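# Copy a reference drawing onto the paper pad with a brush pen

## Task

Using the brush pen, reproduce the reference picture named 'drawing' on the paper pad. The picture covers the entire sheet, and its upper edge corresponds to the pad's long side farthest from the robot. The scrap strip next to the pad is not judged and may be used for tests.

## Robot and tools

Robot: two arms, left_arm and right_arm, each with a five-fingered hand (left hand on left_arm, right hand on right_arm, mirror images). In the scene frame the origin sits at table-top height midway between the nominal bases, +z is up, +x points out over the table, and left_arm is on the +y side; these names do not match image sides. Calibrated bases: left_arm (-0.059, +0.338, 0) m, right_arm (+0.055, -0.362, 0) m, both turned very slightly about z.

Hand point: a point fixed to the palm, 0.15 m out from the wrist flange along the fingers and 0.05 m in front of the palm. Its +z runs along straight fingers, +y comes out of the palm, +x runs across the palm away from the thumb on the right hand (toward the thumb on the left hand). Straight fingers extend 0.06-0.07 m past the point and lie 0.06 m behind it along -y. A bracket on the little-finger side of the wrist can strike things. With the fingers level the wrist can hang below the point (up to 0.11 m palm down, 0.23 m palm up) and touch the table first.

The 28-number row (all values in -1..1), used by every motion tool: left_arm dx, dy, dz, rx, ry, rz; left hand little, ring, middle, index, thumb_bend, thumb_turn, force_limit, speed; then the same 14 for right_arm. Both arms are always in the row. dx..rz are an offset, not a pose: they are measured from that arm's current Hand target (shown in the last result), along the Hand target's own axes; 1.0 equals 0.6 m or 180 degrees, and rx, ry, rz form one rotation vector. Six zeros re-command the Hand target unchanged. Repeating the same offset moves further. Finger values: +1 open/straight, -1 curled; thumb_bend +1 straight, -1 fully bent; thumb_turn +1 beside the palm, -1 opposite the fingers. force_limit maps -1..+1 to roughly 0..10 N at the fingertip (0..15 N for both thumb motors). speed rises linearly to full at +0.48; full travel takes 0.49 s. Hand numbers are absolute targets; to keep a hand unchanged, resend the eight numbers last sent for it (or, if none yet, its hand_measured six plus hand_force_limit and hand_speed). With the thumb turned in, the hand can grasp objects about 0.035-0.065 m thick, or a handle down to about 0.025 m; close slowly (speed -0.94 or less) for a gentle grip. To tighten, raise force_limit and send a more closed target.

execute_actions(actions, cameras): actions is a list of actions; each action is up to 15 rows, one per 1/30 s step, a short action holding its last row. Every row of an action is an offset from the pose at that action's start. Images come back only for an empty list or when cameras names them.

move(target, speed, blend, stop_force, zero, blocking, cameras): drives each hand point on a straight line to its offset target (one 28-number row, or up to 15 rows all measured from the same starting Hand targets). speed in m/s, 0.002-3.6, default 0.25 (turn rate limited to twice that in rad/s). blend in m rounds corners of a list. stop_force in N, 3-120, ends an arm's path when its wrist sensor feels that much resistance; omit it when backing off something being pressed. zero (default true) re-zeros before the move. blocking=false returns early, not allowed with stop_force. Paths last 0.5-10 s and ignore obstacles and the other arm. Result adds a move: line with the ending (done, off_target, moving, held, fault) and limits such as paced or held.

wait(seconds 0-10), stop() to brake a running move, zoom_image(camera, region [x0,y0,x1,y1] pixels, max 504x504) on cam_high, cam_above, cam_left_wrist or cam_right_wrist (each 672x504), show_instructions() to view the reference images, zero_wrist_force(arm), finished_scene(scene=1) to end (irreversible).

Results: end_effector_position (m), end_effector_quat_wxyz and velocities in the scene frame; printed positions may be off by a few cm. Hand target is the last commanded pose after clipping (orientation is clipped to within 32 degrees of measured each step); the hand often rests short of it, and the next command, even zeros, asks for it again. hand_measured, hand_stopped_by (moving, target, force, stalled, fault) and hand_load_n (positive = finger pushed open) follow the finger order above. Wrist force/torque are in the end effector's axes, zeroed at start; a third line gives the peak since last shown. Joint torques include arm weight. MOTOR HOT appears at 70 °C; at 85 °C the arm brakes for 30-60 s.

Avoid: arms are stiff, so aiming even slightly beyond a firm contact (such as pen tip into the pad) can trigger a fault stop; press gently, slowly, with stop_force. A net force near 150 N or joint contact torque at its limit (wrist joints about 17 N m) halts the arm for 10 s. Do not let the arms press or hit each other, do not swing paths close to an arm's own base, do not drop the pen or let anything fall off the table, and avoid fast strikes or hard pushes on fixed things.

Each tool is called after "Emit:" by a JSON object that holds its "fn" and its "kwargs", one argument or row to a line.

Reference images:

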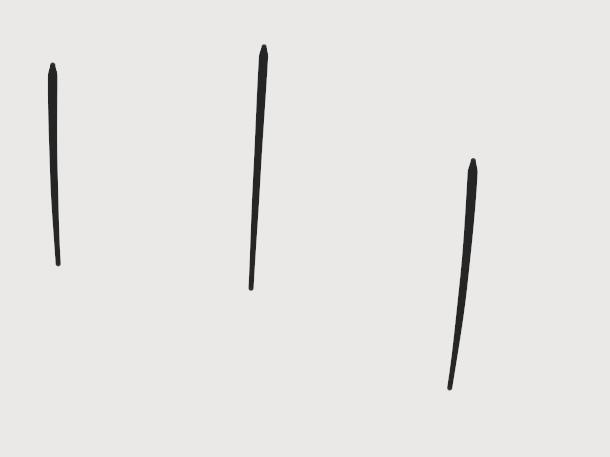

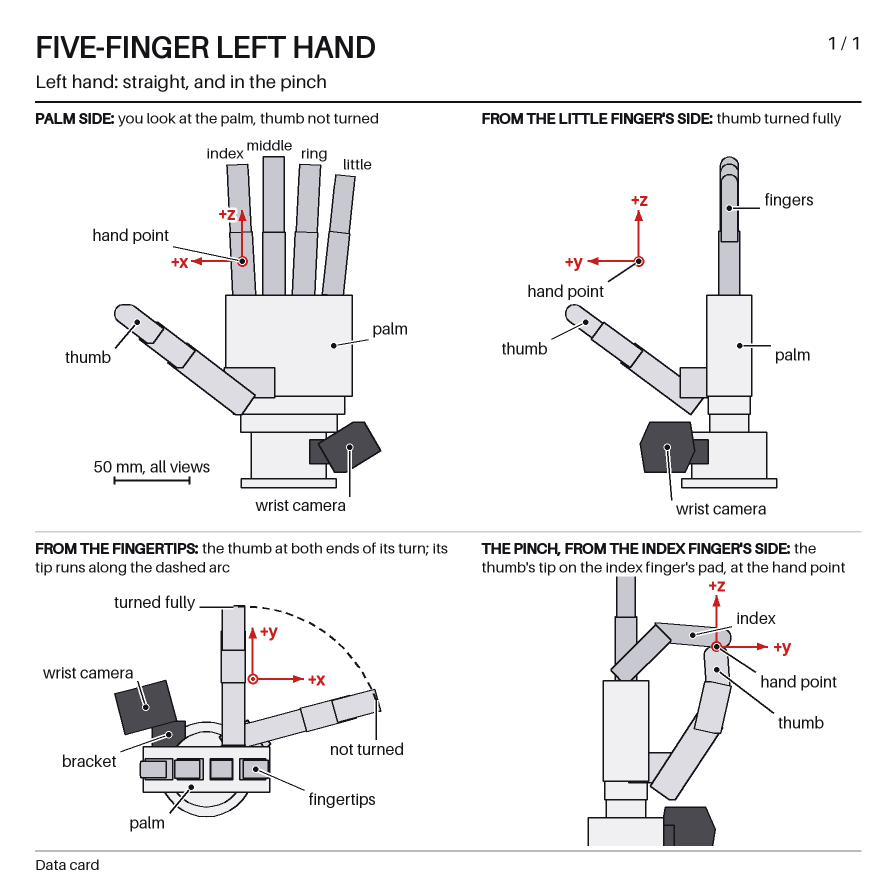

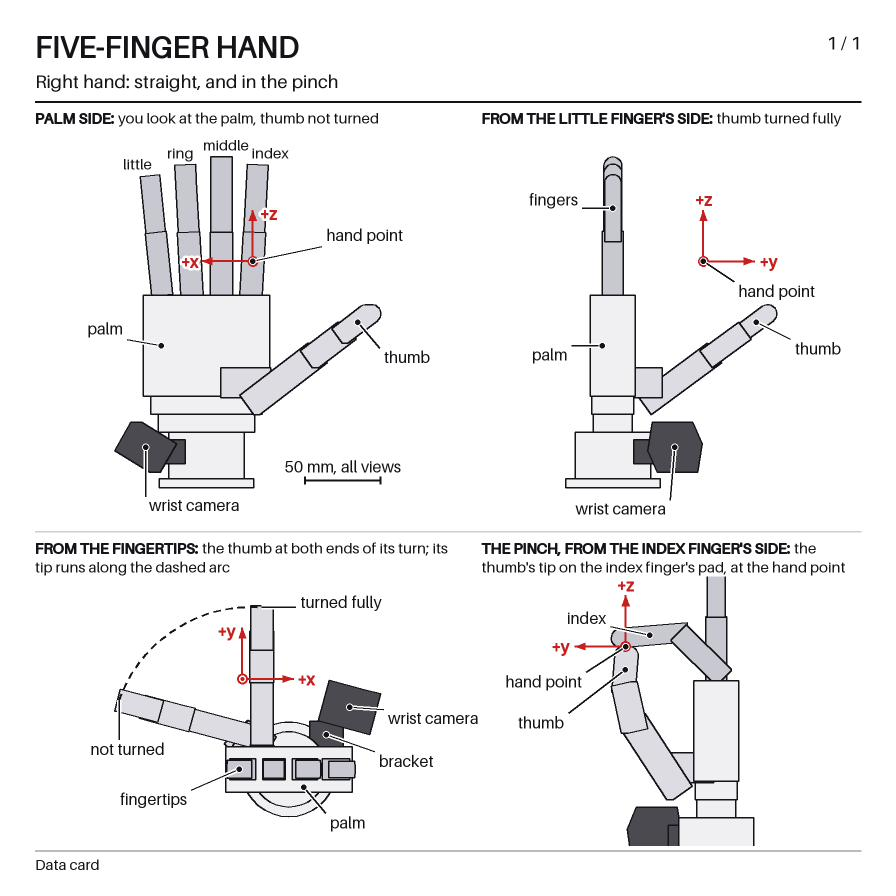

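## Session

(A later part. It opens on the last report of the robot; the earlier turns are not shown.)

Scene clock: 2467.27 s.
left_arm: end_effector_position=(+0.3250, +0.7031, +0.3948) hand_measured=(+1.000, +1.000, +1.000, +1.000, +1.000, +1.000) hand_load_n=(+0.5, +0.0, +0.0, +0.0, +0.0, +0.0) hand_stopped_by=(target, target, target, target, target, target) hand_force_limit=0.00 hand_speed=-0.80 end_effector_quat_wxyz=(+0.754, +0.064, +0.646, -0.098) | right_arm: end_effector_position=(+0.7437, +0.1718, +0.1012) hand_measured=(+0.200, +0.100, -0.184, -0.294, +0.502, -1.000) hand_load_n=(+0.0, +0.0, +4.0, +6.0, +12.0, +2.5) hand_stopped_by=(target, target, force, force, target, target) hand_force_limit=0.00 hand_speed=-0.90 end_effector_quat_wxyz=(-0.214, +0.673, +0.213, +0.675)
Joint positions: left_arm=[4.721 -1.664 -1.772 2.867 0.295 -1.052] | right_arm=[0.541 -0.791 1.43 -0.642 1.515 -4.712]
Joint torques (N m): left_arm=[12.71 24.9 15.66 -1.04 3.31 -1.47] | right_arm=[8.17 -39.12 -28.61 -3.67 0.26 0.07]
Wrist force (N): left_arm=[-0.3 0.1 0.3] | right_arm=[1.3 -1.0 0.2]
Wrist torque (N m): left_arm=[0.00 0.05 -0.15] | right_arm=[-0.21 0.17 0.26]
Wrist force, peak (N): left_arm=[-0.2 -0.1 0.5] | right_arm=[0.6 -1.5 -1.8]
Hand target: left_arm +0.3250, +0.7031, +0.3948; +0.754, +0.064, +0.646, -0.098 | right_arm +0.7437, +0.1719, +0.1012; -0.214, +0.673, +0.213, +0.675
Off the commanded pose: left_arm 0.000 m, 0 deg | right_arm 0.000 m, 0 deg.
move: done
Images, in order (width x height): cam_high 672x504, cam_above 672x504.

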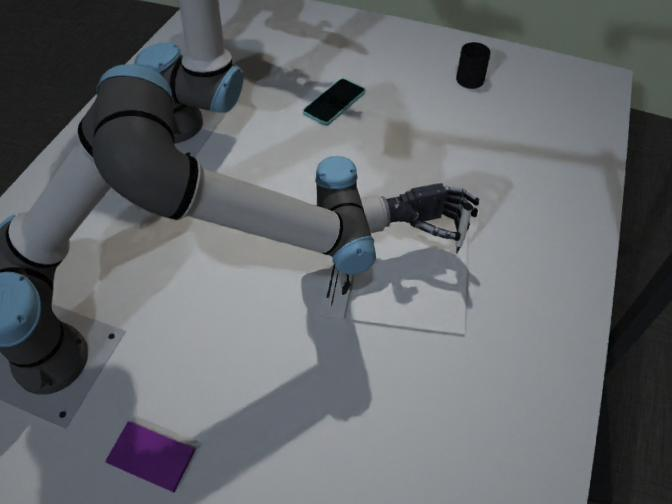

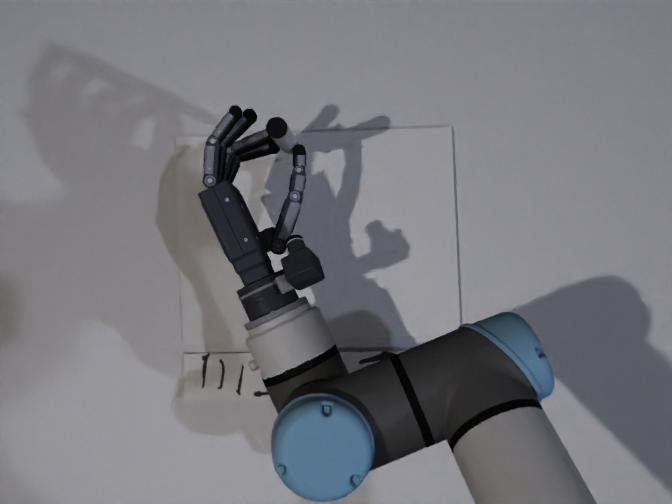

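Emit:
{"fn": "move", "kwargs": {
  "target": [
    [0,0,0,0,0,0,1,1,1,1,1,1,0.0,-0.8,-0.0567,0,0,0,0,0,0.2,0.1,-0.25,-0.5,0.5,-1,0.0,-0.9],
    [0,0,0,0,0,0,1,1,1,1,1,1,0.0,-0.8,-0.0683,-0.0846,-0.1704,0,0,0,0.2,0.1,-0.25,-0.5,0.5,-1,0.0,-0.9],
    [0,0,0,0,0,0,1,1,1,1,1,1,0.0,-0.8,-0.04,-0.0846,-0.1704,0,0,0,0.2,0.1,-0.25,-0.5,0.5,-1,0.0,-0.9]
  ],
  "speed": [0.06, 0.04, 0.1],
  "cameras": ["cam_high"]
}}

Emit:
{"fn": "zoom_image", "kwargs": {
  "camera": "cam_high",
  "region": [340, 190, 480, 340]
}}

Scene clock: 2497.13 s.
left_arm: end_effector_position=(+0.3250, +0.7031, +0.3948) hand_measured=(+1.000, +1.000, +1.000, +1.000, +1.000, +1.000) hand_load_n=(+0.0, +0.0, +0.0, +0.0, +0.0, +0.0) hand_stopped_by=(target, target, target, target, target, target) hand_force_limit=0.00 hand_speed=-0.80 end_effector_quat_wxyz=(+0.754, +0.064, +0.646, -0.098) | right_arm: end_effector_position=(+0.6310, +0.1545, +0.0770) hand_measured=(+0.200, +0.100, -0.184, -0.294, +0.502, -1.000) hand_load_n=(+0.0, +0.0, +4.0, +6.0, +12.0, +2.5) hand_stopped_by=(target, target, force, force, target, target) hand_force_limit=0.00 hand_speed=-0.90 end_effector_quat_wxyz=(-0.214, +0.673, +0.213, +0.675)
Joint positions: left_arm=[4.721 -1.664 -1.772 2.867 0.295 -1.052] | right_arm=[0.628 -0.912 1.75 -0.842 1.602 -4.712]
Joint torques (N m): left_arm=[12.4 24.94 15.45 -1.15 3.36 -1.5] | right_arm=[-5.72 -37.41 -13.34 -4.22 -0.9 -0.98]
Wrist force (N): left_arm=[0.0 0.1 0.3] | right_arm=[1.2 -0.9 -0.1]
Wrist torque (N m): left_arm=[0.00 0.02 -0.14] | right_arm=[-0.16 0.28 0.31]
Wrist force, peak (N): left_arm=[-0.4 0.2 0.4] | right_arm=[2.2 -1.0 0.0]
Hand target: left_arm +0.3250, +0.7031, +0.3948; +0.754, +0.064, +0.646, -0.098 | right_arm +0.6310, +0.1545, +0.0769; -0.214, +0.673, +0.213, +0.675
Off the commanded pose: left_arm 0.000 m, 0 deg | right_arm 0.000 m, 0 deg.
move: done
Images, in order (width x height): cam_high 672x504.

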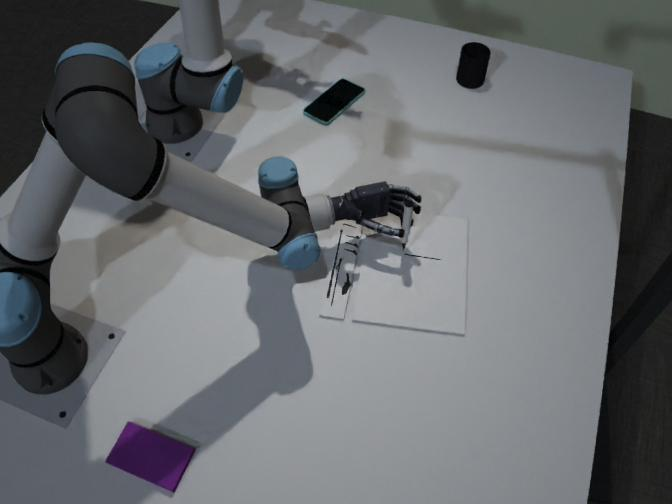

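Scaled by 3.360 from the camera's 672x504 image, which has a finer 960x720 frame.

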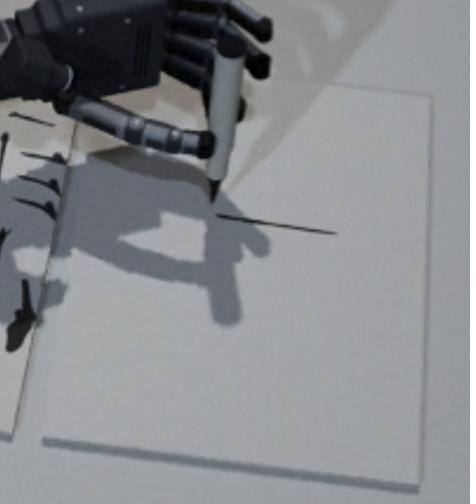

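Emit:
{"fn": "move", "kwargs": {
  "target": [0,0,0,0,0,0,1,1,1,1,1,1,0.0,-0.8,0.1,-0.0556,-0.3684,0,0,0,0.2,0.1,-0.25,-0.5,0.5,-1,0.0,-0.9],
  "speed": 0.25,
  "cameras": ["cam_above"]
}}

Emit:
{"fn": "zoom_image", "kwargs": {
  "camera": "cam_above",
  "region": [260, 150, 330, 210]
}}

Emit:
{"fn": "zoom_image", "kwargs": {
  "camera": "cam_above",
  "region": [260, 210, 330, 270]
}}

Scene clock: 2514.23 s.
left_arm: end_effector_position=(+0.3250, +0.7031, +0.3948) hand_measured=(+1.000, +1.000, +1.000, +1.000, +1.000, +1.000) hand_load_n=(+0.0, +0.0, +0.0, +0.5, +0.0, +0.0) hand_stopped_by=(target, target, target, target, target, target) hand_force_limit=0.00 hand_speed=-0.80 end_effector_quat_wxyz=(+0.754, +0.064, +0.646, -0.098) | right_arm: end_effector_position=(+0.4311, +0.0542, +0.1362) hand_measured=(+0.200, +0.100, -0.184, -0.294, +0.502, -1.000) hand_load_n=(+0.0, +0.0, +4.0, +6.0, +12.0, +2.5) hand_stopped_by=(target, target, force, force, target, target) hand_force_limit=0.00 hand_speed=-0.90 end_effector_quat_wxyz=(-0.214, +0.673, +0.214, +0.675)
Joint positions: left_arm=[4.721 -1.664 -1.772 2.867 0.295 -1.052] | right_arm=[0.757 -1.368 2.291 -0.926 1.73 -4.713]
Joint torques (N m): left_arm=[12.35 25.46 15.8 -1.16 3.4 -1.54] | right_arm=[1.7 -29.76 -10.33 -4.71 0.57 -1.22]
Wrist force (N): left_arm=[-0.1 0.1 0.2] | right_arm=[0.6 -0.4 -0.1]
Wrist torque (N m): left_arm=[0.00 0.04 -0.15] | right_arm=[-0.10 0.32 0.27]
Wrist force, peak (N): left_arm=[-0.3 0.1 0.4] | right_arm=[1.2 -0.8 -1.8]
Hand target: left_arm +0.3250, +0.7031, +0.3948; +0.754, +0.064, +0.646, -0.098 | right_arm +0.4310, +0.0542, +0.1363; -0.214, +0.673, +0.213, +0.675
Off the commanded pose: left_arm 0.000 m, 0 deg | right_arm 0.000 m, 0 deg.
move: done
Images, in order (width x height): cam_above 672x504.

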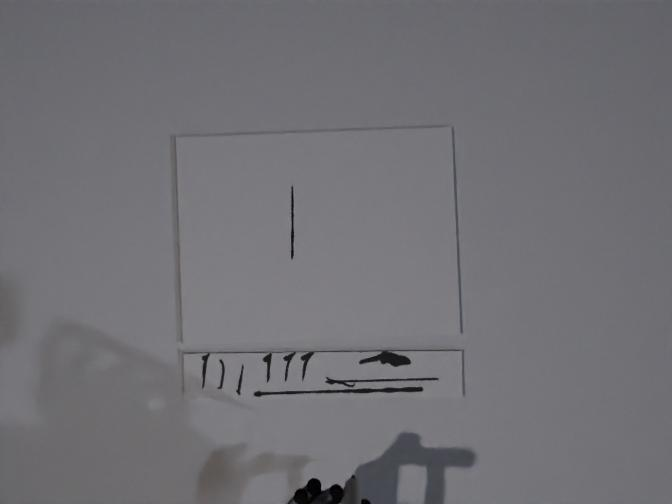

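Scaled by 7.200 from the camera's 672x504 image, which has a finer 960x720 frame.

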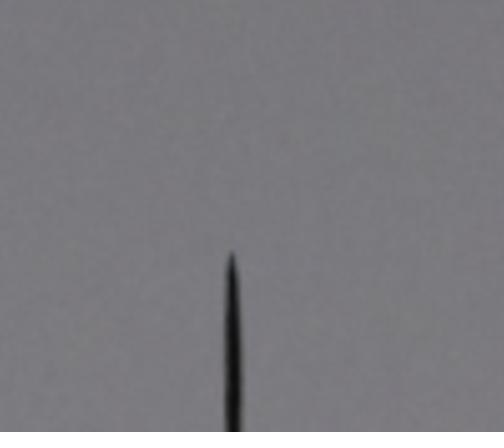

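Scaled by 7.200 from the camera's 672x504 image, which has a finer 960x720 frame.

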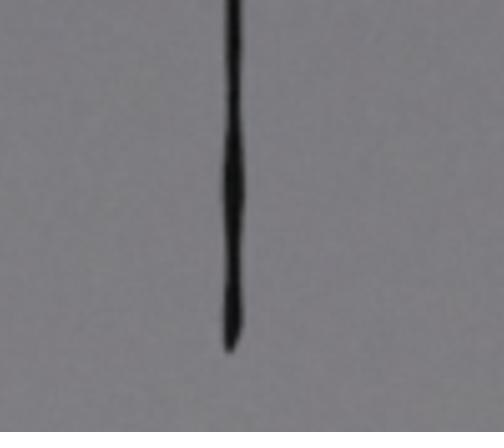

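Emit:
{"fn": "move", "kwargs": {
  "target": [0,0,0,0,0,0,1,1,1,1,1,1,0.0,-0.8,-0.1022,-0.0221,0.5872,0,0,0,0.2,0.1,-0.25,-0.5,0.5,-1,0.0,-0.9],
  "speed": 0.2,
  "cameras": ["cam_high"]
}}

Emit:
{"fn": "zoom_image", "kwargs": {
  "camera": "cam_high",
  "region": [380, 130, 500, 250]
}}

Scene clock: 2568.73 s.
left_arm: end_effector_position=(+0.3250, +0.7031, +0.3948) hand_measured=(+1.000, +1.000, +1.000, +1.000, +1.000, +1.000) hand_load_n=(+0.0, -0.5, +0.0, +0.0, +0.0, +0.0) hand_stopped_by=(target, target, target, target, target, target) hand_force_limit=0.00 hand_speed=-0.80 end_effector_quat_wxyz=(+0.754, +0.064, +0.646, -0.098) | right_arm: end_effector_position=(+0.7113, +0.2682, +0.0760) hand_measured=(+0.200, +0.100, -0.184, -0.294, +0.502, -1.000) hand_load_n=(+0.0, +0.0, +4.0, +6.0, +12.0, +2.5) hand_stopped_by=(target, target, force, force, target, target) hand_force_limit=0.00 hand_speed=-0.90 end_effector_quat_wxyz=(-0.214, +0.673, +0.213, +0.675)
Joint positions: left_arm=[4.721 -1.664 -1.772 2.867 0.295 -1.052] | right_arm=[0.693 -0.654 1.236 -0.584 1.666 -4.712]
Joint torques (N m): left_arm=[12.13 25.18 16.03 -1.32 3.4 -1.59] | right_arm=[8.12 -42.15 -30.02 -3.71 -0.5 1.77]
Wrist force (N): left_arm=[0.0 0.0 0.2] | right_arm=[0.8 -0.9 -0.1]
Wrist torque (N m): left_arm=[-0.01 0.03 -0.14] | right_arm=[-0.17 0.30 0.26]
Wrist force, peak (N): left_arm=[-0.5 0.1 0.3] | right_arm=[1.0 -0.4 -1.7]
Hand target: left_arm +0.3250, +0.7031, +0.3948; +0.754, +0.064, +0.646, -0.098 | right_arm +0.7113, +0.2683, +0.0760; -0.214, +0.673, +0.213, +0.675
Off the commanded pose: left_arm 0.000 m, 0 deg | right_arm 0.000 m, 0 deg.
move: done
Images, in order (width x height): cam_high 672x504.

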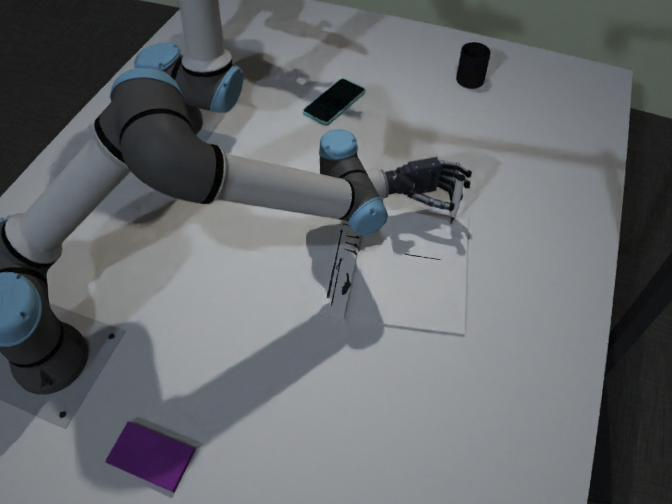

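Scaled by 4.200 from the camera's 672x504 image, which has a finer 960x720 frame.

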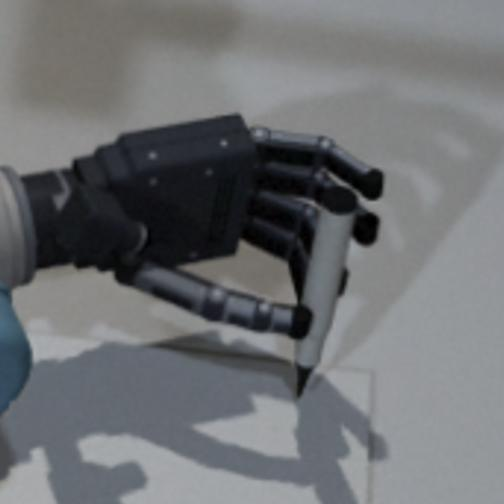

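Emit:
{"fn": "move", "kwargs": {
  "target": [
    [0,0,0,0,0,0,1,1,1,1,1,1,0.0,-0.8,-0.0192,0,0,0,0,0,0.2,0.1,-0.25,-0.5,0.5,-1,0.0,-0.9],
    [0,0,0,0,0,0,1,1,1,1,1,1,0.0,-0.8,-0.0225,-0.0101,-0.0229,0,0,0,0.2,0.1,-0.25,-0.5,0.5,-1,0.0,-0.9],
    [0,0,0,0,0,0,1,1,1,1,1,1,0.0,-0.8,0,-0.0101,-0.0229,0,0,0,0.2,0.1,-0.25,-0.5,0.5,-1,0.0,-0.9]
  ],
  "speed": [0.04, 0.03, 0.08],
  "cameras": []
}}

Emit:
{"fn": "move", "kwargs": {
  "target": [0,0,0,0,0,0,1,1,1,1,1,1,0.0,-0.8,0.09,0.02,-0.55,0,0,0,0.2,0.1,-0.25,-0.5,0.5,-1,0.0,-0.9],
  "speed": 0.25,
  "cameras": ["cam_above"]
}}

Emit:
{"fn": "zoom_image", "kwargs": {
  "camera": "cam_above",
  "region": [170, 150, 230, 210]
}}

Scene clock: 2589.20 s.
left_arm: end_effector_position=(+0.3250, +0.7031, +0.3948) hand_measured=(+1.000, +1.000, +1.000, +1.000, +1.000, +1.000) hand_load_n=(+0.0, +0.0, +0.0, +0.0, +0.0, +0.0) hand_stopped_by=(target, target, target, target, target, target) hand_force_limit=0.00 hand_speed=-0.80 end_effector_quat_wxyz=(+0.754, +0.064, +0.646, -0.098) | right_arm: end_effector_position=(+0.6966, +0.2653, +0.0761) hand_measured=(+0.200, +0.100, -0.184, -0.294, +0.502, -1.000) hand_load_n=(+0.0, +0.0, +4.0, +6.0, +12.0, +2.5) hand_stopped_by=(target, target, force, force, target, target) hand_force_limit=0.00 hand_speed=-0.90 end_effector_quat_wxyz=(-0.214, +0.673, +0.213, +0.675) end_effector_velocity=(+0.001, +0.000, -0.001) end_effector_angular_velocity=(+0.002, -0.002, +0.000)
Joint positions: left_arm=[4.721 -1.664 -1.772 2.867 0.295 -1.052] | right_arm=[0.704 -0.678 1.284 -0.609 1.678 -4.713]
Joint velocities: left_arm=[within noise] | right_arm=[-0.001 0.003 0 -0.006 -0.001 0]
Joint torques (N m): left_arm=[12.34 25.69 16.46 -1.44 3.4 -1.63] | right_arm=[-5.55 -40.78 -22.08 -4.83 -0.84 -1.96]
Wrist force (N): left_arm=[-0.2 0.0 0.3] | right_arm=[0.8 -0.7 -0.2]
Wrist torque (N m): left_arm=[-0.02 0.05 -0.15] | right_arm=[-0.17 0.26 0.26]
Wrist force, peak (N): left_arm=[-0.2 0.0 0.5] | right_arm=[1.9 -0.7 -0.2]
Hand target: left_arm +0.3250, +0.7031, +0.3948; +0.754, +0.064, +0.646, -0.098 | right_arm +0.6966, +0.2653, +0.0760; -0.214, +0.673, +0.213, +0.675
Off the commanded pose: left_arm 0.000 m, 0 deg | right_arm 0.000 m, 0 deg.
move: done
No camera images: "cameras" was empty.

Scene clock: 2591.07 s.
left_arm: end_effector_position=(+0.3250, +0.7031, +0.3948) hand_measured=(+1.000, +1.000, +1.000, +1.000, +1.000, +1.000) hand_load_n=(+0.0, +0.0, +0.0, +0.0, +0.0, -0.5) hand_stopped_by=(target, target, target, target, target, target) hand_force_limit=0.00 hand_speed=-0.80 end_effector_quat_wxyz=(+0.754, +0.064, +0.646, -0.098) | right_arm: end_effector_position=(+0.4339, +0.0652, +0.1290) hand_measured=(+0.200, +0.100, -0.184, -0.294, +0.502, -1.000) hand_load_n=(-0.5, +0.0, +4.0, +6.0, +12.0, +3.0) hand_stopped_by=(target, target, force, force, target, target) hand_force_limit=0.00 hand_speed=-0.90 end_effector_quat_wxyz=(-0.214, +0.673, +0.214, +0.675)
Joint positions: left_arm=[4.721 -1.664 -1.772 2.867 0.295 -1.052] | right_arm=[0.775 -1.328 2.266 -0.941 1.748 -4.713]
Joint torques (N m): left_arm=[12.91 25 15.36 -1.43 3.42 -1.53] | right_arm=[-5.29 -30.89 -5.43 0.72 -0.47 -1.9]
Wrist force (N): left_arm=[-0.2 0.0 0.1] | right_arm=[0.5 -0.5 0.2]
Wrist torque (N m): left_arm=[0.00 0.05 -0.15] | right_arm=[-0.14 0.32 0.26]
Wrist force, peak (N): left_arm=[-0.3 0.2 0.3] | right_arm=[1.0 -0.5 -2.1]
Hand target: left_arm +0.3250, +0.7031, +0.3948; +0.754, +0.064, +0.646, -0.098 | right_arm +0.4338, +0.0651, +0.1290; -0.214, +0.673, +0.213, +0.675
Off the commanded pose: left_arm 0.000 m, 0 deg | right_arm 0.000 m, 0 deg.
move: done
Images, in order (width x height): cam_above 672x504.

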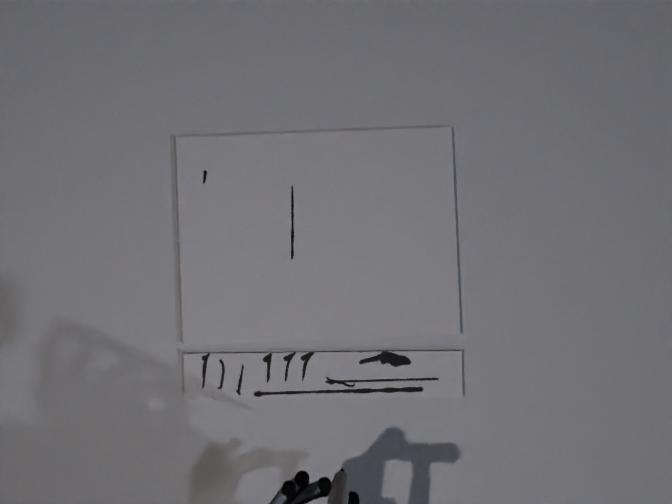

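Scaled by 8.400 from the camera's 672x504 image, which has a finer 960x720 frame.

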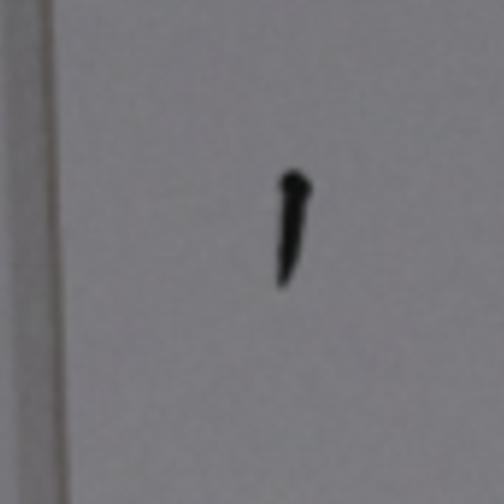

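Emit:
{"fn": "move", "kwargs": {
  "target": [0,0,0,0,0,0,1,1,1,1,1,1,0.0,-0.8,-0.09,0.2779,0.3616,0,0,0,0.2,0.1,-0.25,-0.5,0.5,-1,0.0,-0.9],
  "speed": 0.2,
  "cameras": ["cam_high"]
}}

Emit:
{"fn": "zoom_image", "kwargs": {
  "camera": "cam_high",
  "region": [380, 220, 500, 340]
}}

Scene clock: 2633.83 s.
left_arm: end_effector_position=(+0.3250, +0.7031, +0.3948) hand_measured=(+1.000, +1.000, +1.000, +1.000, +1.000, +1.000) hand_load_n=(+0.5, +0.0, +0.0, +0.0, +0.0, +0.0) hand_stopped_by=(target, target, target, target, target, target) hand_force_limit=0.00 hand_speed=-0.80 end_effector_quat_wxyz=(+0.754, +0.064, +0.646, -0.098) | right_arm: end_effector_position=(+0.7073, +0.0541, +0.0756) hand_measured=(+0.200, +0.100, -0.184, -0.294, +0.502, -1.000) hand_load_n=(+0.0, +0.0, +4.0, +6.0, +12.0, +2.5) hand_stopped_by=(target, target, force, force, target, target) hand_force_limit=0.00 hand_speed=-0.90 end_effector_quat_wxyz=(-0.214, +0.673, +0.213, +0.675)
Joint positions: left_arm=[4.721 -1.664 -1.772 2.867 0.295 -1.052] | right_arm=[0.385 -0.936 1.803 -0.871 1.358 -4.711]
Joint torques (N m): left_arm=[12.19 25.76 15.4 -1.39 3.43 -1.54] | right_arm=[-0.21 -33.23 -15.53 -4.8 -0.93 0.47]
Wrist force (N): left_arm=[-0.1 0.1 0.2] | right_arm=[1.1 -1.1 -0.3]
Wrist torque (N m): left_arm=[0.00 0.04 -0.15] | right_arm=[-0.20 0.25 0.25]
Wrist force, peak (N): left_arm=[-0.3 0.2 0.4] | right_arm=[1.1 -2.5 -1.4]
Hand target: left_arm +0.3250, +0.7031, +0.3948; +0.754, +0.064, +0.646, -0.098 | right_arm +0.7073, +0.0541, +0.0756; -0.214, +0.673, +0.213, +0.675
Off the commanded pose: left_arm 0.000 m, 0 deg | right_arm 0.000 m, 0 deg.
move: done
Images, in order (width x height): cam_high 672x504.

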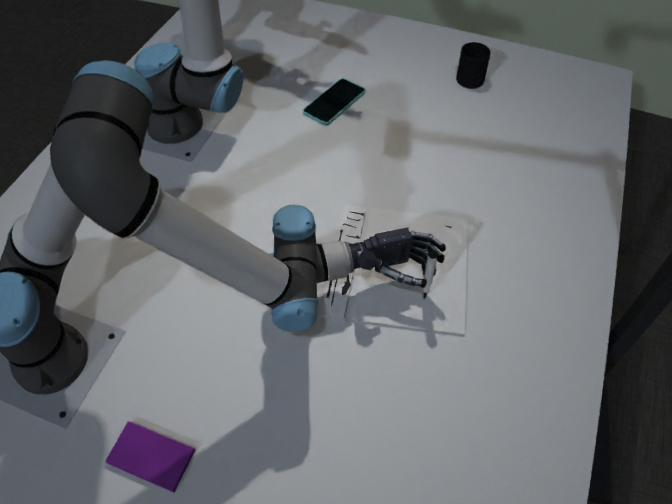

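Scaled by 4.200 from the camera's 672x504 image, which has a finer 960x720 frame.

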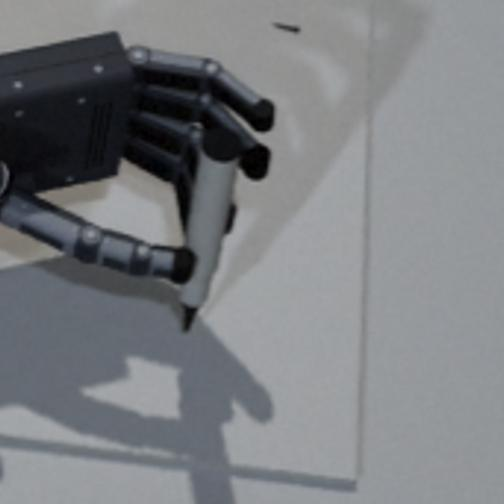

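Emit:
{"fn": "move", "kwargs": {
  "target": [
    [0,0,0,0,0,0,1,1,1,1,1,1,0.0,-0.8,-0.016,0,0,0,0,0,0.2,0.1,-0.25,-0.5,0.5,-1,0.0,-0.9],
    [0,0,0,0,0,0,1,1,1,1,1,1,0.0,-0.8,-0.0218,-0.028,-0.0506,0,0,0,0.2,0.1,-0.25,-0.5,0.5,-1,0.0,-0.9],
    [0,0,0,0,0,0,1,1,1,1,1,1,0.0,-0.8,-0.0252,-0.0575,-0.1023,0,0,0,0.2,0.1,-0.25,-0.5,0.5,-1,0.0,-0.9],
    [0,0,0,0,0,0,1,1,1,1,1,1,0.0,-0.8,0,-0.0575,-0.1023,0,0,0,0.2,0.1,-0.25,-0.5,0.5,-1,0.0,-0.9]
  ],
  "speed": [0.04, 0.03,0.03, 0.08],
  "blend": [0,0.001,0,0],
  "cameras": []
}}

Emit:
{"fn": "move", "kwargs": {
  "target": [0,0,0,0,0,0,1,1,1,1,1,1,0.0,-0.8,0.09,-0.05,-0.4,0,0,0,0.2,0.1,-0.25,-0.5,0.5,-1,0.0,-0.9],
  "speed": 0.25,
  "cameras": ["cam_above"]
}}

Emit:
{"fn": "zoom_image", "kwargs": {
  "camera": "cam_above",
  "region": [350, 190, 430, 290]
}}

Scene clock: 2654.80 s.
left_arm: end_effector_position=(+0.3250, +0.7031, +0.3948) hand_measured=(+1.000, +1.000, +1.000, +1.000, +1.000, +1.000) hand_load_n=(+0.0, +0.0, +0.0, -0.5, +0.0, +0.0) hand_stopped_by=(target, target, target, target, target, target) hand_force_limit=0.00 hand_speed=-0.80 end_effector_quat_wxyz=(+0.754, +0.064, +0.646, -0.098) | right_arm: end_effector_position=(+0.6373, +0.0469, +0.0755) hand_measured=(+0.200, +0.100, -0.184, -0.294, +0.502, -1.000) hand_load_n=(+0.0, +0.0, +4.0, +6.0, +12.0, +2.5) hand_stopped_by=(target, target, force, force, target, target) hand_force_limit=0.00 hand_speed=-0.90 end_effector_quat_wxyz=(-0.214, +0.673, +0.213, +0.675)
Joint positions: left_arm=[4.721 -1.664 -1.772 2.867 0.295 -1.052] | right_arm=[0.432 -1.027 1.986 -0.962 1.405 -4.712]
Joint torques (N m): left_arm=[12.69 24.94 15.56 -1.57 3.32 -1.52] | right_arm=[-5.65 -25.76 -16.41 -4.63 -0.84 -1.74]
Wrist force (N): left_arm=[-0.1 0.0 0.2] | right_arm=[1.4 -0.7 0.6]
Wrist torque (N m): left_arm=[-0.01 0.04 -0.14] | right_arm=[-0.16 0.18 0.34]
Wrist force, peak (N): left_arm=[-0.2 0.3 0.4] | right_arm=[2.2 -0.8 0.5]
Hand target: left_arm +0.3250, +0.7031, +0.3948; +0.754, +0.064, +0.646, -0.098 | right_arm +0.6373, +0.0469, +0.0754; -0.214, +0.673, +0.213, +0.675
Off the commanded pose: left_arm 0.000 m, 0 deg | right_arm 0.000 m, 0 deg.
move: done
No camera images: "cameras" was empty.

Scene clock: 2656.30 s.
left_arm: end_effector_position=(+0.3250, +0.7031, +0.3948) hand_measured=(+1.000, +1.000, +1.000, +1.000, +1.000, +1.000) hand_load_n=(+0.0, +0.0, +0.0, +0.0, +0.0, +0.0) hand_stopped_by=(target, target, target, target, target, target) hand_force_limit=0.00 hand_speed=-0.80 end_effector_quat_wxyz=(+0.754, +0.064, +0.646, -0.098) | right_arm: end_effector_position=(+0.4239, -0.0671, +0.1287) hand_measured=(+0.200, +0.100, -0.184, -0.294, +0.502, -1.000) hand_load_n=(+0.0, +0.0, +4.5, +6.0, +12.0, +2.5) hand_stopped_by=(target, target, force, force, target, target) hand_force_limit=0.00 hand_speed=-0.90 end_effector_quat_wxyz=(-0.214, +0.673, +0.213, +0.675)
Joint positions: left_arm=[4.721 -1.664 -1.772 2.867 0.295 -1.052] | right_arm=[0.381 -1.611 2.604 -0.997 1.355 -4.712]
Joint torques (N m): left_arm=[12.33 24.47 15.99 -1.55 3.35 -1.48] | right_arm=[8.36 -17.53 -5.93 -4.58 0.56 1.7]
Wrist force (N): left_arm=[-0.3 0.1 0.2] | right_arm=[0.8 -0.6 0.0]
Wrist torque (N m): left_arm=[0.01 0.06 -0.15] | right_arm=[-0.15 0.30 0.24]
Wrist force, peak (N): left_arm=[-0.3 0.2 0.4] | right_arm=[0.7 -0.3 2.4]
Hand target: left_arm +0.3250, +0.7031, +0.3948; +0.754, +0.064, +0.646, -0.098 | right_arm +0.4238, -0.0671, +0.1287; -0.214, +0.673, +0.213, +0.675
Off the commanded pose: left_arm 0.000 m, 0 deg | right_arm 0.000 m, 0 deg.
move: done
Images, in order (width x height): cam_above 672x504.

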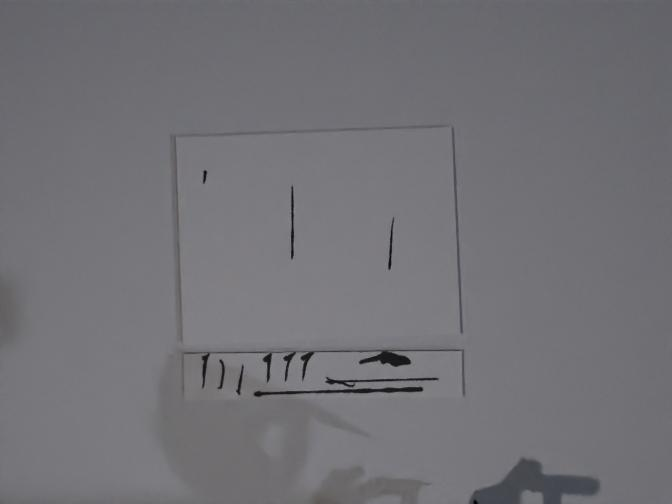

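Scaled by 5.040 from the camera's 672x504 image, which has a finer 960x720 frame.

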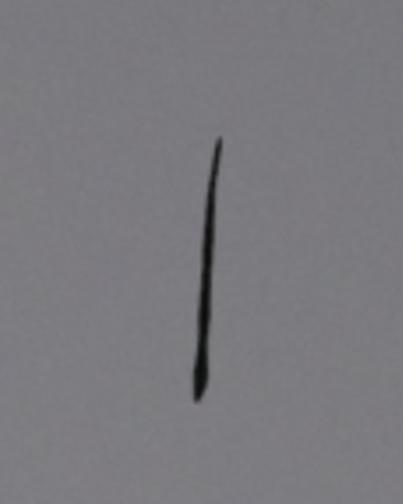

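Emit:
{"fn": "move", "kwargs": {
  "target": [0,0,0,0,0,0,1,1,1,1,1,1,0.0,-0.8,-0.0895,0.1148,0.5251,0,0,0,0.2,0.1,-0.25,-0.5,0.5,-1,0.0,-0.9],
  "speed": 0.2,
  "cameras": []
}}

Scene clock: 2705.17 s.
left_arm: end_effector_position=(+0.3250, +0.7031, +0.3948) hand_measured=(+1.000, +1.000, +1.000, +1.000, +1.000, +1.000) hand_load_n=(+0.0, +0.0, +0.0, +0.0, +0.0, +0.0) hand_stopped_by=(target, target, target, target, target, target) hand_force_limit=0.00 hand_speed=-0.80 end_effector_quat_wxyz=(+0.754, +0.064, +0.646, -0.098) | right_arm: end_effector_position=(+0.7209, +0.0584, +0.0759) hand_measured=(+0.200, +0.100, -0.184, -0.294, +0.502, -1.000) hand_load_n=(+0.0, +0.5, +4.0, +6.0, +12.0, +2.5) hand_stopped_by=(target, target, force, force, target, target) hand_force_limit=0.00 hand_speed=-0.90 end_effector_quat_wxyz=(-0.214, +0.673, +0.213, +0.675)
Joint positions: left_arm=[4.721 -1.664 -1.772 2.867 0.295 -1.052] | right_arm=[0.382 -0.914 1.76 -0.848 1.355 -4.711]
Joint torques (N m): left_arm=[12.09 24.37 16.46 -1.67 3.4 -1.47] | right_arm=[3.99 -32.13 -23.64 -4.18 -0.62 -1.88]
Wrist force (N): left_arm=[-0.3 0.1 0.3] | right_arm=[0.9 -0.9 -0.2]
Wrist torque (N m): left_arm=[0.00 0.06 -0.16] | right_arm=[-0.16 0.31 0.26]
Wrist force, peak (N): left_arm=[-0.4 0.1 0.4] | right_arm=[1.2 -1.3 -1.9]
Hand target: left_arm +0.3250, +0.7031, +0.3948; +0.754, +0.064, +0.646, -0.098 | right_arm +0.7210, +0.0584, +0.0760; -0.214, +0.673, +0.213, +0.675
Off the commanded pose: left_arm 0.000 m, 0 deg | right_arm 0.000 m, 0 deg.
move: done
No camera images: "cameras" was empty.

Emit:
{"fn": "move", "kwargs": {
  "target": [
    [0,0,0,0,0,0,1,1,1,1,1,1,0.0,-0.8,-0.0158,0,0,0,0,0,0.2,0.1,-0.25,-0.5,0.5,-1,0.0,-0.9],
    [0,0,0,0,0,0,1,1,1,1,1,1,0.0,-0.8,-0.0225,-0.0097,-0.0258,0,0,0,0.2,0.1,-0.25,-0.5,0.5,-1,0.0,-0.9],
    [0,0,0,0,0,0,1,1,1,1,1,1,0.0,-0.8,-0.0242,-0.0369,-0.0779,0,0,0,0.2,0.1,-0.25,-0.5,0.5,-1,0.0,-0.9],
    [0,0,0,0,0,0,1,1,1,1,1,1,0.0,-0.8,-0.0242,-0.0641,-0.1251,0,0,0,0.2,0.1,-0.25,-0.5,0.5,-1,0.0,-0.9],
    [0,0,0,0,0,0,1,1,1,1,1,1,0.0,-0.8,-0.0242,-0.0972,-0.1803,0,0,0,0.2,0.1,-0.25,-0.5,0.5,-1,0.0,-0.9],
    [0,0,0,0,0,0,1,1,1,1,1,1,0.0,-0.8,0,-0.0972,-0.1803,0,0,0,0.2,0.1,-0.25,-0.5,0.5,-1,0.0,-0.9]
  ],
  "speed": [0.04, 0.03,0.03,0.03,0.03, 0.08],
  "blend": [0,0.001,0.002,0.002,0,0],
  "cameras": []
}}

Emit:
{"fn": "move", "kwargs": {
  "target": [0,0,0,0,0,0,1,1,1,1,1,1,0.0,-0.8,0.09,-0.05,-0.35,0,0,0,0.2,0.1,-0.25,-0.5,0.5,-1,0.0,-0.9],
  "speed": 0.25,
  "cameras": ["cam_above"]
}}

Emit:
{"fn": "zoom_image", "kwargs": {
  "camera": "cam_above",
  "region": [360, 190, 420, 250]
}}

Emit:
{"fn": "zoom_image", "kwargs": {
  "camera": "cam_above",
  "region": [360, 250, 420, 310]
}}

Scene clock: 2755.43 s.
left_arm: end_effector_position=(+0.3250, +0.7031, +0.3948) hand_measured=(+1.000, +1.000, +1.000, +1.000, +1.000, +1.000) hand_load_n=(+0.0, +0.0, +0.0, +0.0, +0.0, +0.0) hand_stopped_by=(target, target, target, target, target, target) hand_force_limit=0.00 hand_speed=-0.80 end_effector_quat_wxyz=(+0.754, +0.064, +0.646, -0.098) | right_arm: end_effector_position=(+0.5991, +0.0437, +0.0757) hand_measured=(+0.200, +0.100, -0.184, -0.294, +0.502, -1.000) hand_load_n=(+0.0, +0.0, +4.5, +6.0, +12.0, +2.5) hand_stopped_by=(target, target, force, force, target, target) hand_force_limit=0.00 hand_speed=-0.90 end_effector_quat_wxyz=(-0.214, +0.673, +0.213, +0.675)
Joint positions: left_arm=[4.721 -1.664 -1.772 2.867 0.295 -1.052] | right_arm=[0.465 -1.073 2.075 -1.006 1.438 -4.712]
Joint torques (N m): left_arm=[12.09 24.43 16.03 -1.83 3.35 -1.58] | right_arm=[-5.39 -29.6 -14.34 -4.33 -0.82 -1.94]
Wrist force (N): left_arm=[-0.2 0.1 0.4] | right_arm=[1.2 -1.0 0.2]
Wrist torque (N m): left_arm=[-0.01 0.04 -0.15] | right_arm=[-0.23 0.26 0.29]
Wrist force, peak (N): left_arm=[-0.1 0.3 0.4] | right_arm=[1.9 -1.1 0.0]
Hand target: left_arm +0.3250, +0.7031, +0.3948; +0.754, +0.064, +0.646, -0.098 | right_arm +0.5990, +0.0437, +0.0756; -0.214, +0.673, +0.213, +0.675
Off the commanded pose: left_arm 0.000 m, 0 deg | right_arm 0.000 m, 0 deg.
move: done
No camera images: "cameras" was empty.

Scene clock: 2756.83 s.
left_arm: end_effector_position=(+0.3250, +0.7031, +0.3948) hand_measured=(+1.000, +1.000, +1.000, +1.000, +1.000, +1.000) hand_load_n=(+0.0, -0.5, +0.0, +0.0, +0.0, +0.0) hand_stopped_by=(target, target, target, target, target, target) hand_force_limit=0.00 hand_speed=-0.80 end_effector_quat_wxyz=(+0.754, +0.064, +0.646, -0.098) | right_arm: end_effector_position=(+0.4101, -0.0530, +0.1290) hand_measured=(+0.200, +0.100, -0.184, -0.294, +0.502, -1.000) hand_load_n=(+0.0, +0.0, +4.0, +6.0, +12.0, +2.5) hand_stopped_by=(target, target, force, force, target, target) hand_force_limit=0.00 hand_speed=-0.90 end_effector_quat_wxyz=(-0.214, +0.673, +0.214, +0.675)
Joint positions: left_arm=[4.721 -1.664 -1.772 2.867 0.295 -1.052] | right_arm=[0.474 -1.597 2.59 -0.996 1.448 -4.712]
Joint torques (N m): left_arm=[12.04 25.11 15.97 -1.78 3.47 -1.48] | right_arm=[-2.42 -20.27 -6.81 -4.35 0.69 1.55]
Wrist force (N): left_arm=[-0.1 0.1 0.1] | right_arm=[0.9 -1.0 0.1]
Wrist torque (N m): left_arm=[0.01 0.02 -0.14] | right_arm=[-0.24 0.28 0.25]
Wrist force, peak (N): left_arm=[-0.3 0.1 0.4] | right_arm=[1.0 -1.4 -1.7]
Hand target: left_arm +0.3250, +0.7031, +0.3948; +0.754, +0.064, +0.646, -0.098 | right_arm +0.4100, -0.0530, +0.1290; -0.214, +0.673, +0.213, +0.675
Off the commanded pose: left_arm 0.000 m, 0 deg | right_arm 0.000 m, 0 deg.
move: done
Images, in order (width x height): cam_above 672x504.

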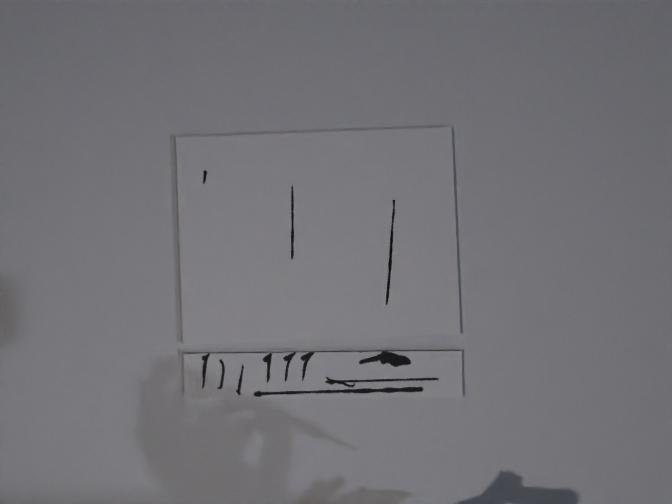

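Scaled by 8.400 from the camera's 672x504 image, which has a finer 960x720 frame.

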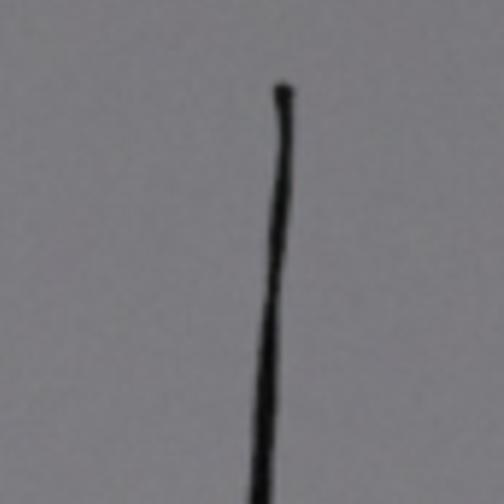

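Scaled by 8.400 from the camera's 672x504 image, which has a finer 960x720 frame.

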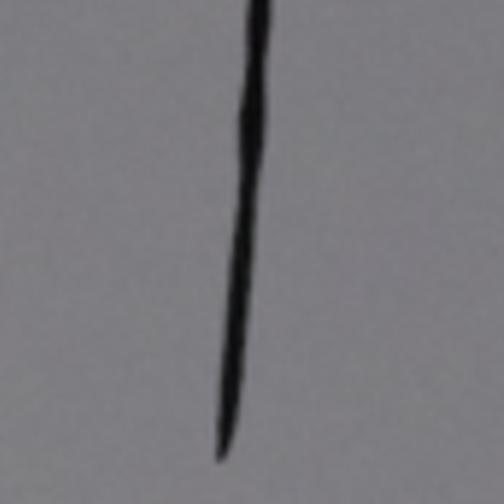

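Emit:
{"fn": "move", "kwargs": {
  "target": [0,0,0,0,0,0,1,1,1,1,1,1,0.0,-0.8,-0.09,0.1449,0.5241,0,0,0,0.2,0.1,-0.25,-0.5,0.5,-1,0.0,-0.9],
  "speed": 0.2,
  "cameras": []
}}

Scene clock: 2787.13 s.
left_arm: end_effector_position=(+0.3250, +0.7031, +0.3948) hand_measured=(+1.000, +1.000, +1.000, +1.000, +1.000, +1.000) hand_load_n=(+0.0, +0.0, +0.0, +0.0, +0.0, +0.0) hand_stopped_by=(target, target, target, target, target, target) hand_force_limit=0.00 hand_speed=-0.80 end_effector_quat_wxyz=(+0.754, +0.064, +0.646, -0.098) | right_arm: end_effector_position=(+0.7171, +0.0573, +0.0759) hand_measured=(+0.200, +0.100, -0.184, -0.294, +0.502, -1.000) hand_load_n=(+0.0, +0.0, +4.0, +6.0, +12.0, +2.5) hand_stopped_by=(target, target, force, force, target, target) hand_force_limit=0.00 hand_speed=-0.90 end_effector_quat_wxyz=(-0.214, +0.673, +0.213, +0.675)
Joint positions: left_arm=[4.721 -1.664 -1.772 2.867 0.295 -1.052] | right_arm=[0.383 -0.92 1.772 -0.854 1.356 -4.711]
Joint torques (N m): left_arm=[12.07 24.98 15.87 -1.82 3.27 -1.43] | right_arm=[8.01 -31.75 -22.21 -4.28 0.71 -1.61]
Wrist force (N): left_arm=[-0.1 0.1 0.2] | right_arm=[1.0 -1.0 -0.1]
Wrist torque (N m): left_arm=[0.00 0.04 -0.14] | right_arm=[-0.19 0.28 0.26]
Wrist force, peak (N): left_arm=[-0.3 0.1 0.4] | right_arm=[0.8 -1.7 -1.6]
Hand target: left_arm +0.3250, +0.7031, +0.3948; +0.754, +0.064, +0.646, -0.098 | right_arm +0.7172, +0.0574, +0.0759; -0.214, +0.673, +0.213, +0.675
Off the commanded pose: left_arm 0.000 m, 0 deg | right_arm 0.000 m, 0 deg.
move: done
No camera images: "cameras" was empty.

Emit:
{"fn": "move", "kwargs": {
  "target": [
    [0,0,0,0,0,0,1,1,1,1,1,1,0.0,-0.8,-0.0157,0,0,0,0,0,0.2,0.1,-0.25,-0.5,0.5,-1,0.0,-0.9],
    [0,0,0,0,0,0,1,1,1,1,1,1,0.0,-0.8,-0.0232,-0.0075,-0.0231,0,0,0,0.2,0.1,-0.25,-0.5,0.5,-1,0.0,-0.9],
    [0,0,0,0,0,0,1,1,1,1,1,1,0.0,-0.8,-0.024,-0.0331,-0.0723,0,0,0,0.2,0.1,-0.25,-0.5,0.5,-1,0.0,-0.9],
    [0,0,0,0,0,0,1,1,1,1,1,1,0.0,-0.8,-0.024,-0.061,-0.1193,0,0,0,0.2,0.1,-0.25,-0.5,0.5,-1,0.0,-0.9],
    [0,0,0,0,0,0,1,1,1,1,1,1,0.0,-0.8,-0.024,-0.0835,-0.1555,0,0,0,0.2,0.1,-0.25,-0.5,0.5,-1,0.0,-0.9],
    [0,0,0,0,0,0,1,1,1,1,1,1,0.0,-0.8,0,-0.0835,-0.1555,0,0,0,0.2,0.1,-0.25,-0.5,0.5,-1,0.0,-0.9],
    [0,0,0,0,0,0,1,1,1,1,1,1,0.0,-0.8,0,-0.0034,0.0024,0,0,0,0.2,0.1,-0.25,-0.5,0.5,-1,0.0,-0.9]
  ],
  "speed": [0.04, 0.03,0.03,0.03,0.03, 0.08,0.15],
  "blend": [0,0.001,0.002,0.002,0,0,0],
  "cameras": []
}}

Scene clock: 2813.90 s.
left_arm: end_effector_position=(+0.3250, +0.7031, +0.3948) hand_measured=(+1.000, +1.000, +1.000, +1.000, +1.000, +1.000) hand_load_n=(+0.0, +0.0, +0.0, +0.0, +0.0, +0.0) hand_stopped_by=(target, target, target, target, target, target) hand_force_limit=0.00 hand_speed=-0.80 end_effector_quat_wxyz=(+0.754, +0.064, +0.646, -0.098) | right_arm: end_effector_position=(+0.7172, +0.0598, +0.0759) hand_measured=(+0.200, +0.100, -0.184, -0.294, +0.502, -1.000) hand_load_n=(+0.0, +0.0, +4.0, +6.0, +12.0, +3.0) hand_stopped_by=(target, target, force, force, target, target) hand_force_limit=0.00 hand_speed=-0.90 end_effector_quat_wxyz=(-0.214, +0.673, +0.213, +0.675)
Joint positions: left_arm=[4.721 -1.664 -1.772 2.867 0.295 -1.052] | right_arm=[0.387 -0.918 1.767 -0.852 1.361 -4.711]
Joint torques (N m): left_arm=[12.14 25.33 15.88 -1.95 3.45 -1.49] | right_arm=[7.57 -40.5 -14.47 -4.37 0.26 0.02]
Wrist force (N): left_arm=[-0.2 0.1 0.2] | right_arm=[1.1 -0.9 -0.1]
Wrist torque (N m): left_arm=[0.00 0.05 -0.15] | right_arm=[-0.18 0.29 0.27]
Wrist force, peak (N): left_arm=[-0.3 0.1 0.4] | right_arm=[2.1 -0.9 0.1]
Hand target: left_arm +0.3250, +0.7031, +0.3948; +0.754, +0.064, +0.646, -0.098 | right_arm +0.7172, +0.0599, +0.0759; -0.214, +0.673, +0.213, +0.675
Off the commanded pose: left_arm 0.000 m, 0 deg | right_arm 0.000 m, 0 deg.
move: done
No camera images: "cameras" was empty.

Emit:
{"fn": "move", "kwargs": {
  "target": [
    [0,0,0,0,0,0,1,1,1,1,1,1,0.0,-0.8,-0.0157,0,0,0,0,0,0.2,0.1,-0.25,-0.5,0.5,-1,0.0,-0.9],
    [0,0,0,0,0,0,1,1,1,1,1,1,0.0,-0.8,-0.0232,-0.0078,-0.0238,0,0,0,0.2,0.1,-0.25,-0.5,0.5,-1,0.0,-0.9],
    [0,0,0,0,0,0,1,1,1,1,1,1,0.0,-0.8,-0.024,-0.0327,-0.0733,0,0,0,0.2,0.1,-0.25,-0.5,0.5,-1,0.0,-0.9],
    [0,0,0,0,0,0,1,1,1,1,1,1,0.0,-0.8,-0.024,-0.0592,-0.1209,0,0,0,0.2,0.1,-0.25,-0.5,0.5,-1,0.0,-0.9],
    [0,0,0,0,0,0,1,1,1,1,1,1,0.0,-0.8,-0.024,-0.0806,-0.1576,0,0,0,0.2,0.1,-0.25,-0.5,0.5,-1,0.0,-0.9],
    [0,0,0,0,0,0,1,1,1,1,1,1,0.0,-0.8,0,-0.0806,-0.1576,0,0,0,0.2,0.1,-0.25,-0.5,0.5,-1,0.0,-0.9]
  ],
  "speed": [0.04, 0.03,0.03,0.03,0.03, 0.08],
  "blend": [0,0.001,0.002,0.002,0,0],
  "cameras": []
}}

Emit:
{"fn": "move", "kwargs": {
  "target": [0,0,0,0,0,0,1,1,1,1,1,1,0.0,-0.8,0.09,-0.05,-0.37,0,0,0,0.2,0.1,-0.25,-0.5,0.5,-1,0.0,-0.9],
  "speed": 0.25,
  "cameras": ["cam_above"]
}}

Emit:
{"fn": "zoom_image", "kwargs": {
  "camera": "cam_above",
  "region": [360, 190, 420, 250]
}}

Emit:
{"fn": "zoom_image", "kwargs": {
  "camera": "cam_above",
  "region": [360, 250, 420, 310]
}}

Scene clock: 2852.83 s.
left_arm: end_effector_position=(+0.3250, +0.7031, +0.3948) hand_measured=(+1.000, +1.000, +1.000, +1.000, +1.000, +1.000) hand_load_n=(+0.0, +0.0, +0.0, +0.0, +0.0, +0.0) hand_stopped_by=(target, target, target, target, target, target) hand_force_limit=0.00 hand_speed=-0.80 end_effector_quat_wxyz=(+0.754, +0.064, +0.646, -0.098) | right_arm: end_effector_position=(+0.6121, +0.0449, +0.0757) hand_measured=(+0.200, +0.100, -0.184, -0.294, +0.502, -1.000) hand_load_n=(+0.0, +0.0, +4.0, +6.0, +12.0, +2.5) hand_stopped_by=(target, target, force, force, target, target) hand_force_limit=0.00 hand_speed=-0.90 end_effector_quat_wxyz=(-0.214, +0.673, +0.213, +0.675)
Joint positions: left_arm=[4.721 -1.664 -1.772 2.867 0.295 -1.052] | right_arm=[0.453 -1.058 2.045 -0.991 1.427 -4.712]
Joint torques (N m): left_arm=[12.42 25.2 15.86 -2.08 3.29 -1.41] | right_arm=[-5.23 -24 -15.36 -4.69 -0.83 -1.75]
Wrist force (N): left_arm=[-0.1 0.2 0.3] | right_arm=[1.1 -0.9 0.1]
Wrist torque (N m): left_arm=[0.01 0.03 -0.15] | right_arm=[-0.21 0.29 0.31]
Wrist force, peak (N): left_arm=[-0.3 0.2 0.4] | right_arm=[2.0 -0.8 0.4]
Hand target: left_arm +0.3250, +0.7031, +0.3948; +0.754, +0.064, +0.646, -0.098 | right_arm +0.6121, +0.0449, +0.0757; -0.214, +0.673, +0.213, +0.675
Off the commanded pose: left_arm 0.000 m, 0 deg | right_arm 0.000 m, 0 deg.
move: done
No camera images: "cameras" was empty.

Scene clock: 2854.27 s.
left_arm: end_effector_position=(+0.3250, +0.7031, +0.3948) hand_measured=(+1.000, +1.000, +1.000, +1.000, +1.000, +1.000) hand_load_n=(+0.0, +0.0, +0.0, +0.0, +0.0, +0.0) hand_stopped_by=(target, target, target, target, target, target) hand_force_limit=0.00 hand_speed=-0.80 end_effector_quat_wxyz=(+0.754, +0.064, +0.646, -0.098) | right_arm: end_effector_position=(+0.4134, -0.0587, +0.1290) hand_measured=(+0.200, +0.100, -0.184, -0.294, +0.502, -1.000) hand_load_n=(+0.0, +0.0, +4.0, +6.0, +12.0, +2.5) hand_stopped_by=(target, target, force, force, target, target) hand_force_limit=0.00 hand_speed=-0.90 end_effector_quat_wxyz=(-0.214, +0.673, +0.213, +0.675)
Joint positions: left_arm=[4.721 -1.664 -1.772 2.867 0.295 -1.052] | right_arm=[0.442 -1.607 2.6 -0.996 1.415 -4.712]
Joint torques (N m): left_arm=[12.58 24.86 15.94 -2.13 3.44 -1.53] | right_arm=[8.59 -18.85 -5.98 -4.61 0.69 1.84]
Wrist force (N): left_arm=[-0.3 0.1 0.3] | right_arm=[1.0 -0.8 0.2]
Wrist torque (N m): left_arm=[0.00 0.07 -0.16] | right_arm=[-0.22 0.27 0.27]
Wrist force, peak (N): left_arm=[-0.3 0.1 0.4] | right_arm=[1.2 -0.6 2.1]
Hand target: left_arm +0.3250, +0.7031, +0.3948; +0.754, +0.064, +0.646, -0.098 | right_arm +0.4133, -0.0587, +0.1290; -0.214, +0.673, +0.213, +0.675
Off the commanded pose: left_arm 0.000 m, 0 deg | right_arm 0.000 m, 0 deg.
move: done
Images, in order (width x height): cam_above 672x504.

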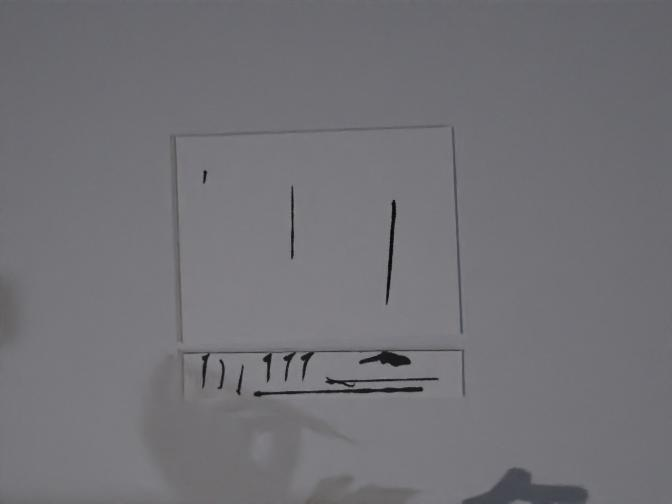

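Scaled by 8.400 from the camera's 672x504 image, which has a finer 960x720 frame.

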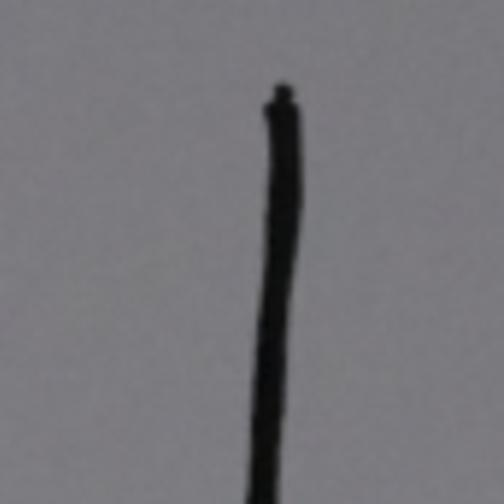

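Scaled by 8.400 from the camera's 672x504 image, which has a finer 960x720 frame.

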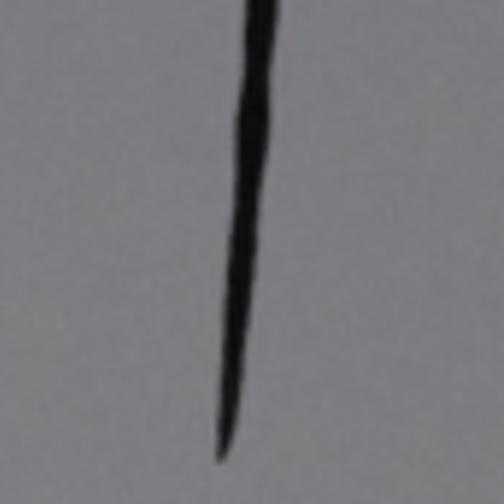

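Emit:
{"fn": "move", "kwargs": {
  "target": [0,0,0,0,0,0,1,1,1,1,1,1,0.0,-0.8,-0.09,0.0157,0.6888,0,0,0,0.2,0.1,-0.25,-0.5,0.5,-1,0.0,-0.9],
  "speed": 0.2,
  "cameras": []
}}

Scene clock: 2912.00 s.
left_arm: end_effector_position=(+0.3250, +0.7031, +0.3948) hand_measured=(+1.000, +1.000, +1.000, +1.000, +1.000, +1.000) hand_load_n=(+0.0, +0.0, +0.0, +0.0, +0.0, +0.0) hand_stopped_by=(target, target, target, target, target, target) hand_force_limit=0.00 hand_speed=-0.80 end_effector_quat_wxyz=(+0.754, +0.064, +0.646, -0.098) | right_arm: end_effector_position=(+0.7564, +0.1720, +0.0762) hand_measured=(+0.200, +0.100, -0.184, -0.294, +0.502, -1.000) hand_load_n=(+0.0, +0.0, +4.0, +6.0, +12.0, +2.5) hand_stopped_by=(target, target, force, force, target, target) hand_force_limit=0.00 hand_speed=-0.90 end_effector_quat_wxyz=(-0.214, +0.673, +0.214, +0.675)
Joint positions: left_arm=[4.721 -1.664 -1.772 2.867 0.295 -1.052] | right_arm=[0.531 -0.737 1.403 -0.669 1.504 -4.712]
Joint torques (N m): left_arm=[12.84 25.37 16.01 -2.18 3.44 -1.48] | right_arm=[-0.79 -39.19 -30.05 -3.54 -0.55 -1.83]
Wrist force (N): left_arm=[-0.2 0.0 0.1] | right_arm=[1.2 -0.9 -0.1]
Wrist torque (N m): left_arm=[-0.01 0.05 -0.15] | right_arm=[-0.18 0.17 0.27]
Wrist force, peak (N): left_arm=[-0.3 0.2 0.3] | right_arm=[1.2 -0.7 -1.8]
Hand target: left_arm +0.3250, +0.7031, +0.3948; +0.754, +0.064, +0.646, -0.098 | right_arm +0.7565, +0.1720, +0.0763; -0.214, +0.673, +0.213, +0.675
Off the commanded pose: left_arm 0.000 m, 0 deg | right_arm 0.000 m, 0 deg.
move: done
No camera images: "cameras" was empty.


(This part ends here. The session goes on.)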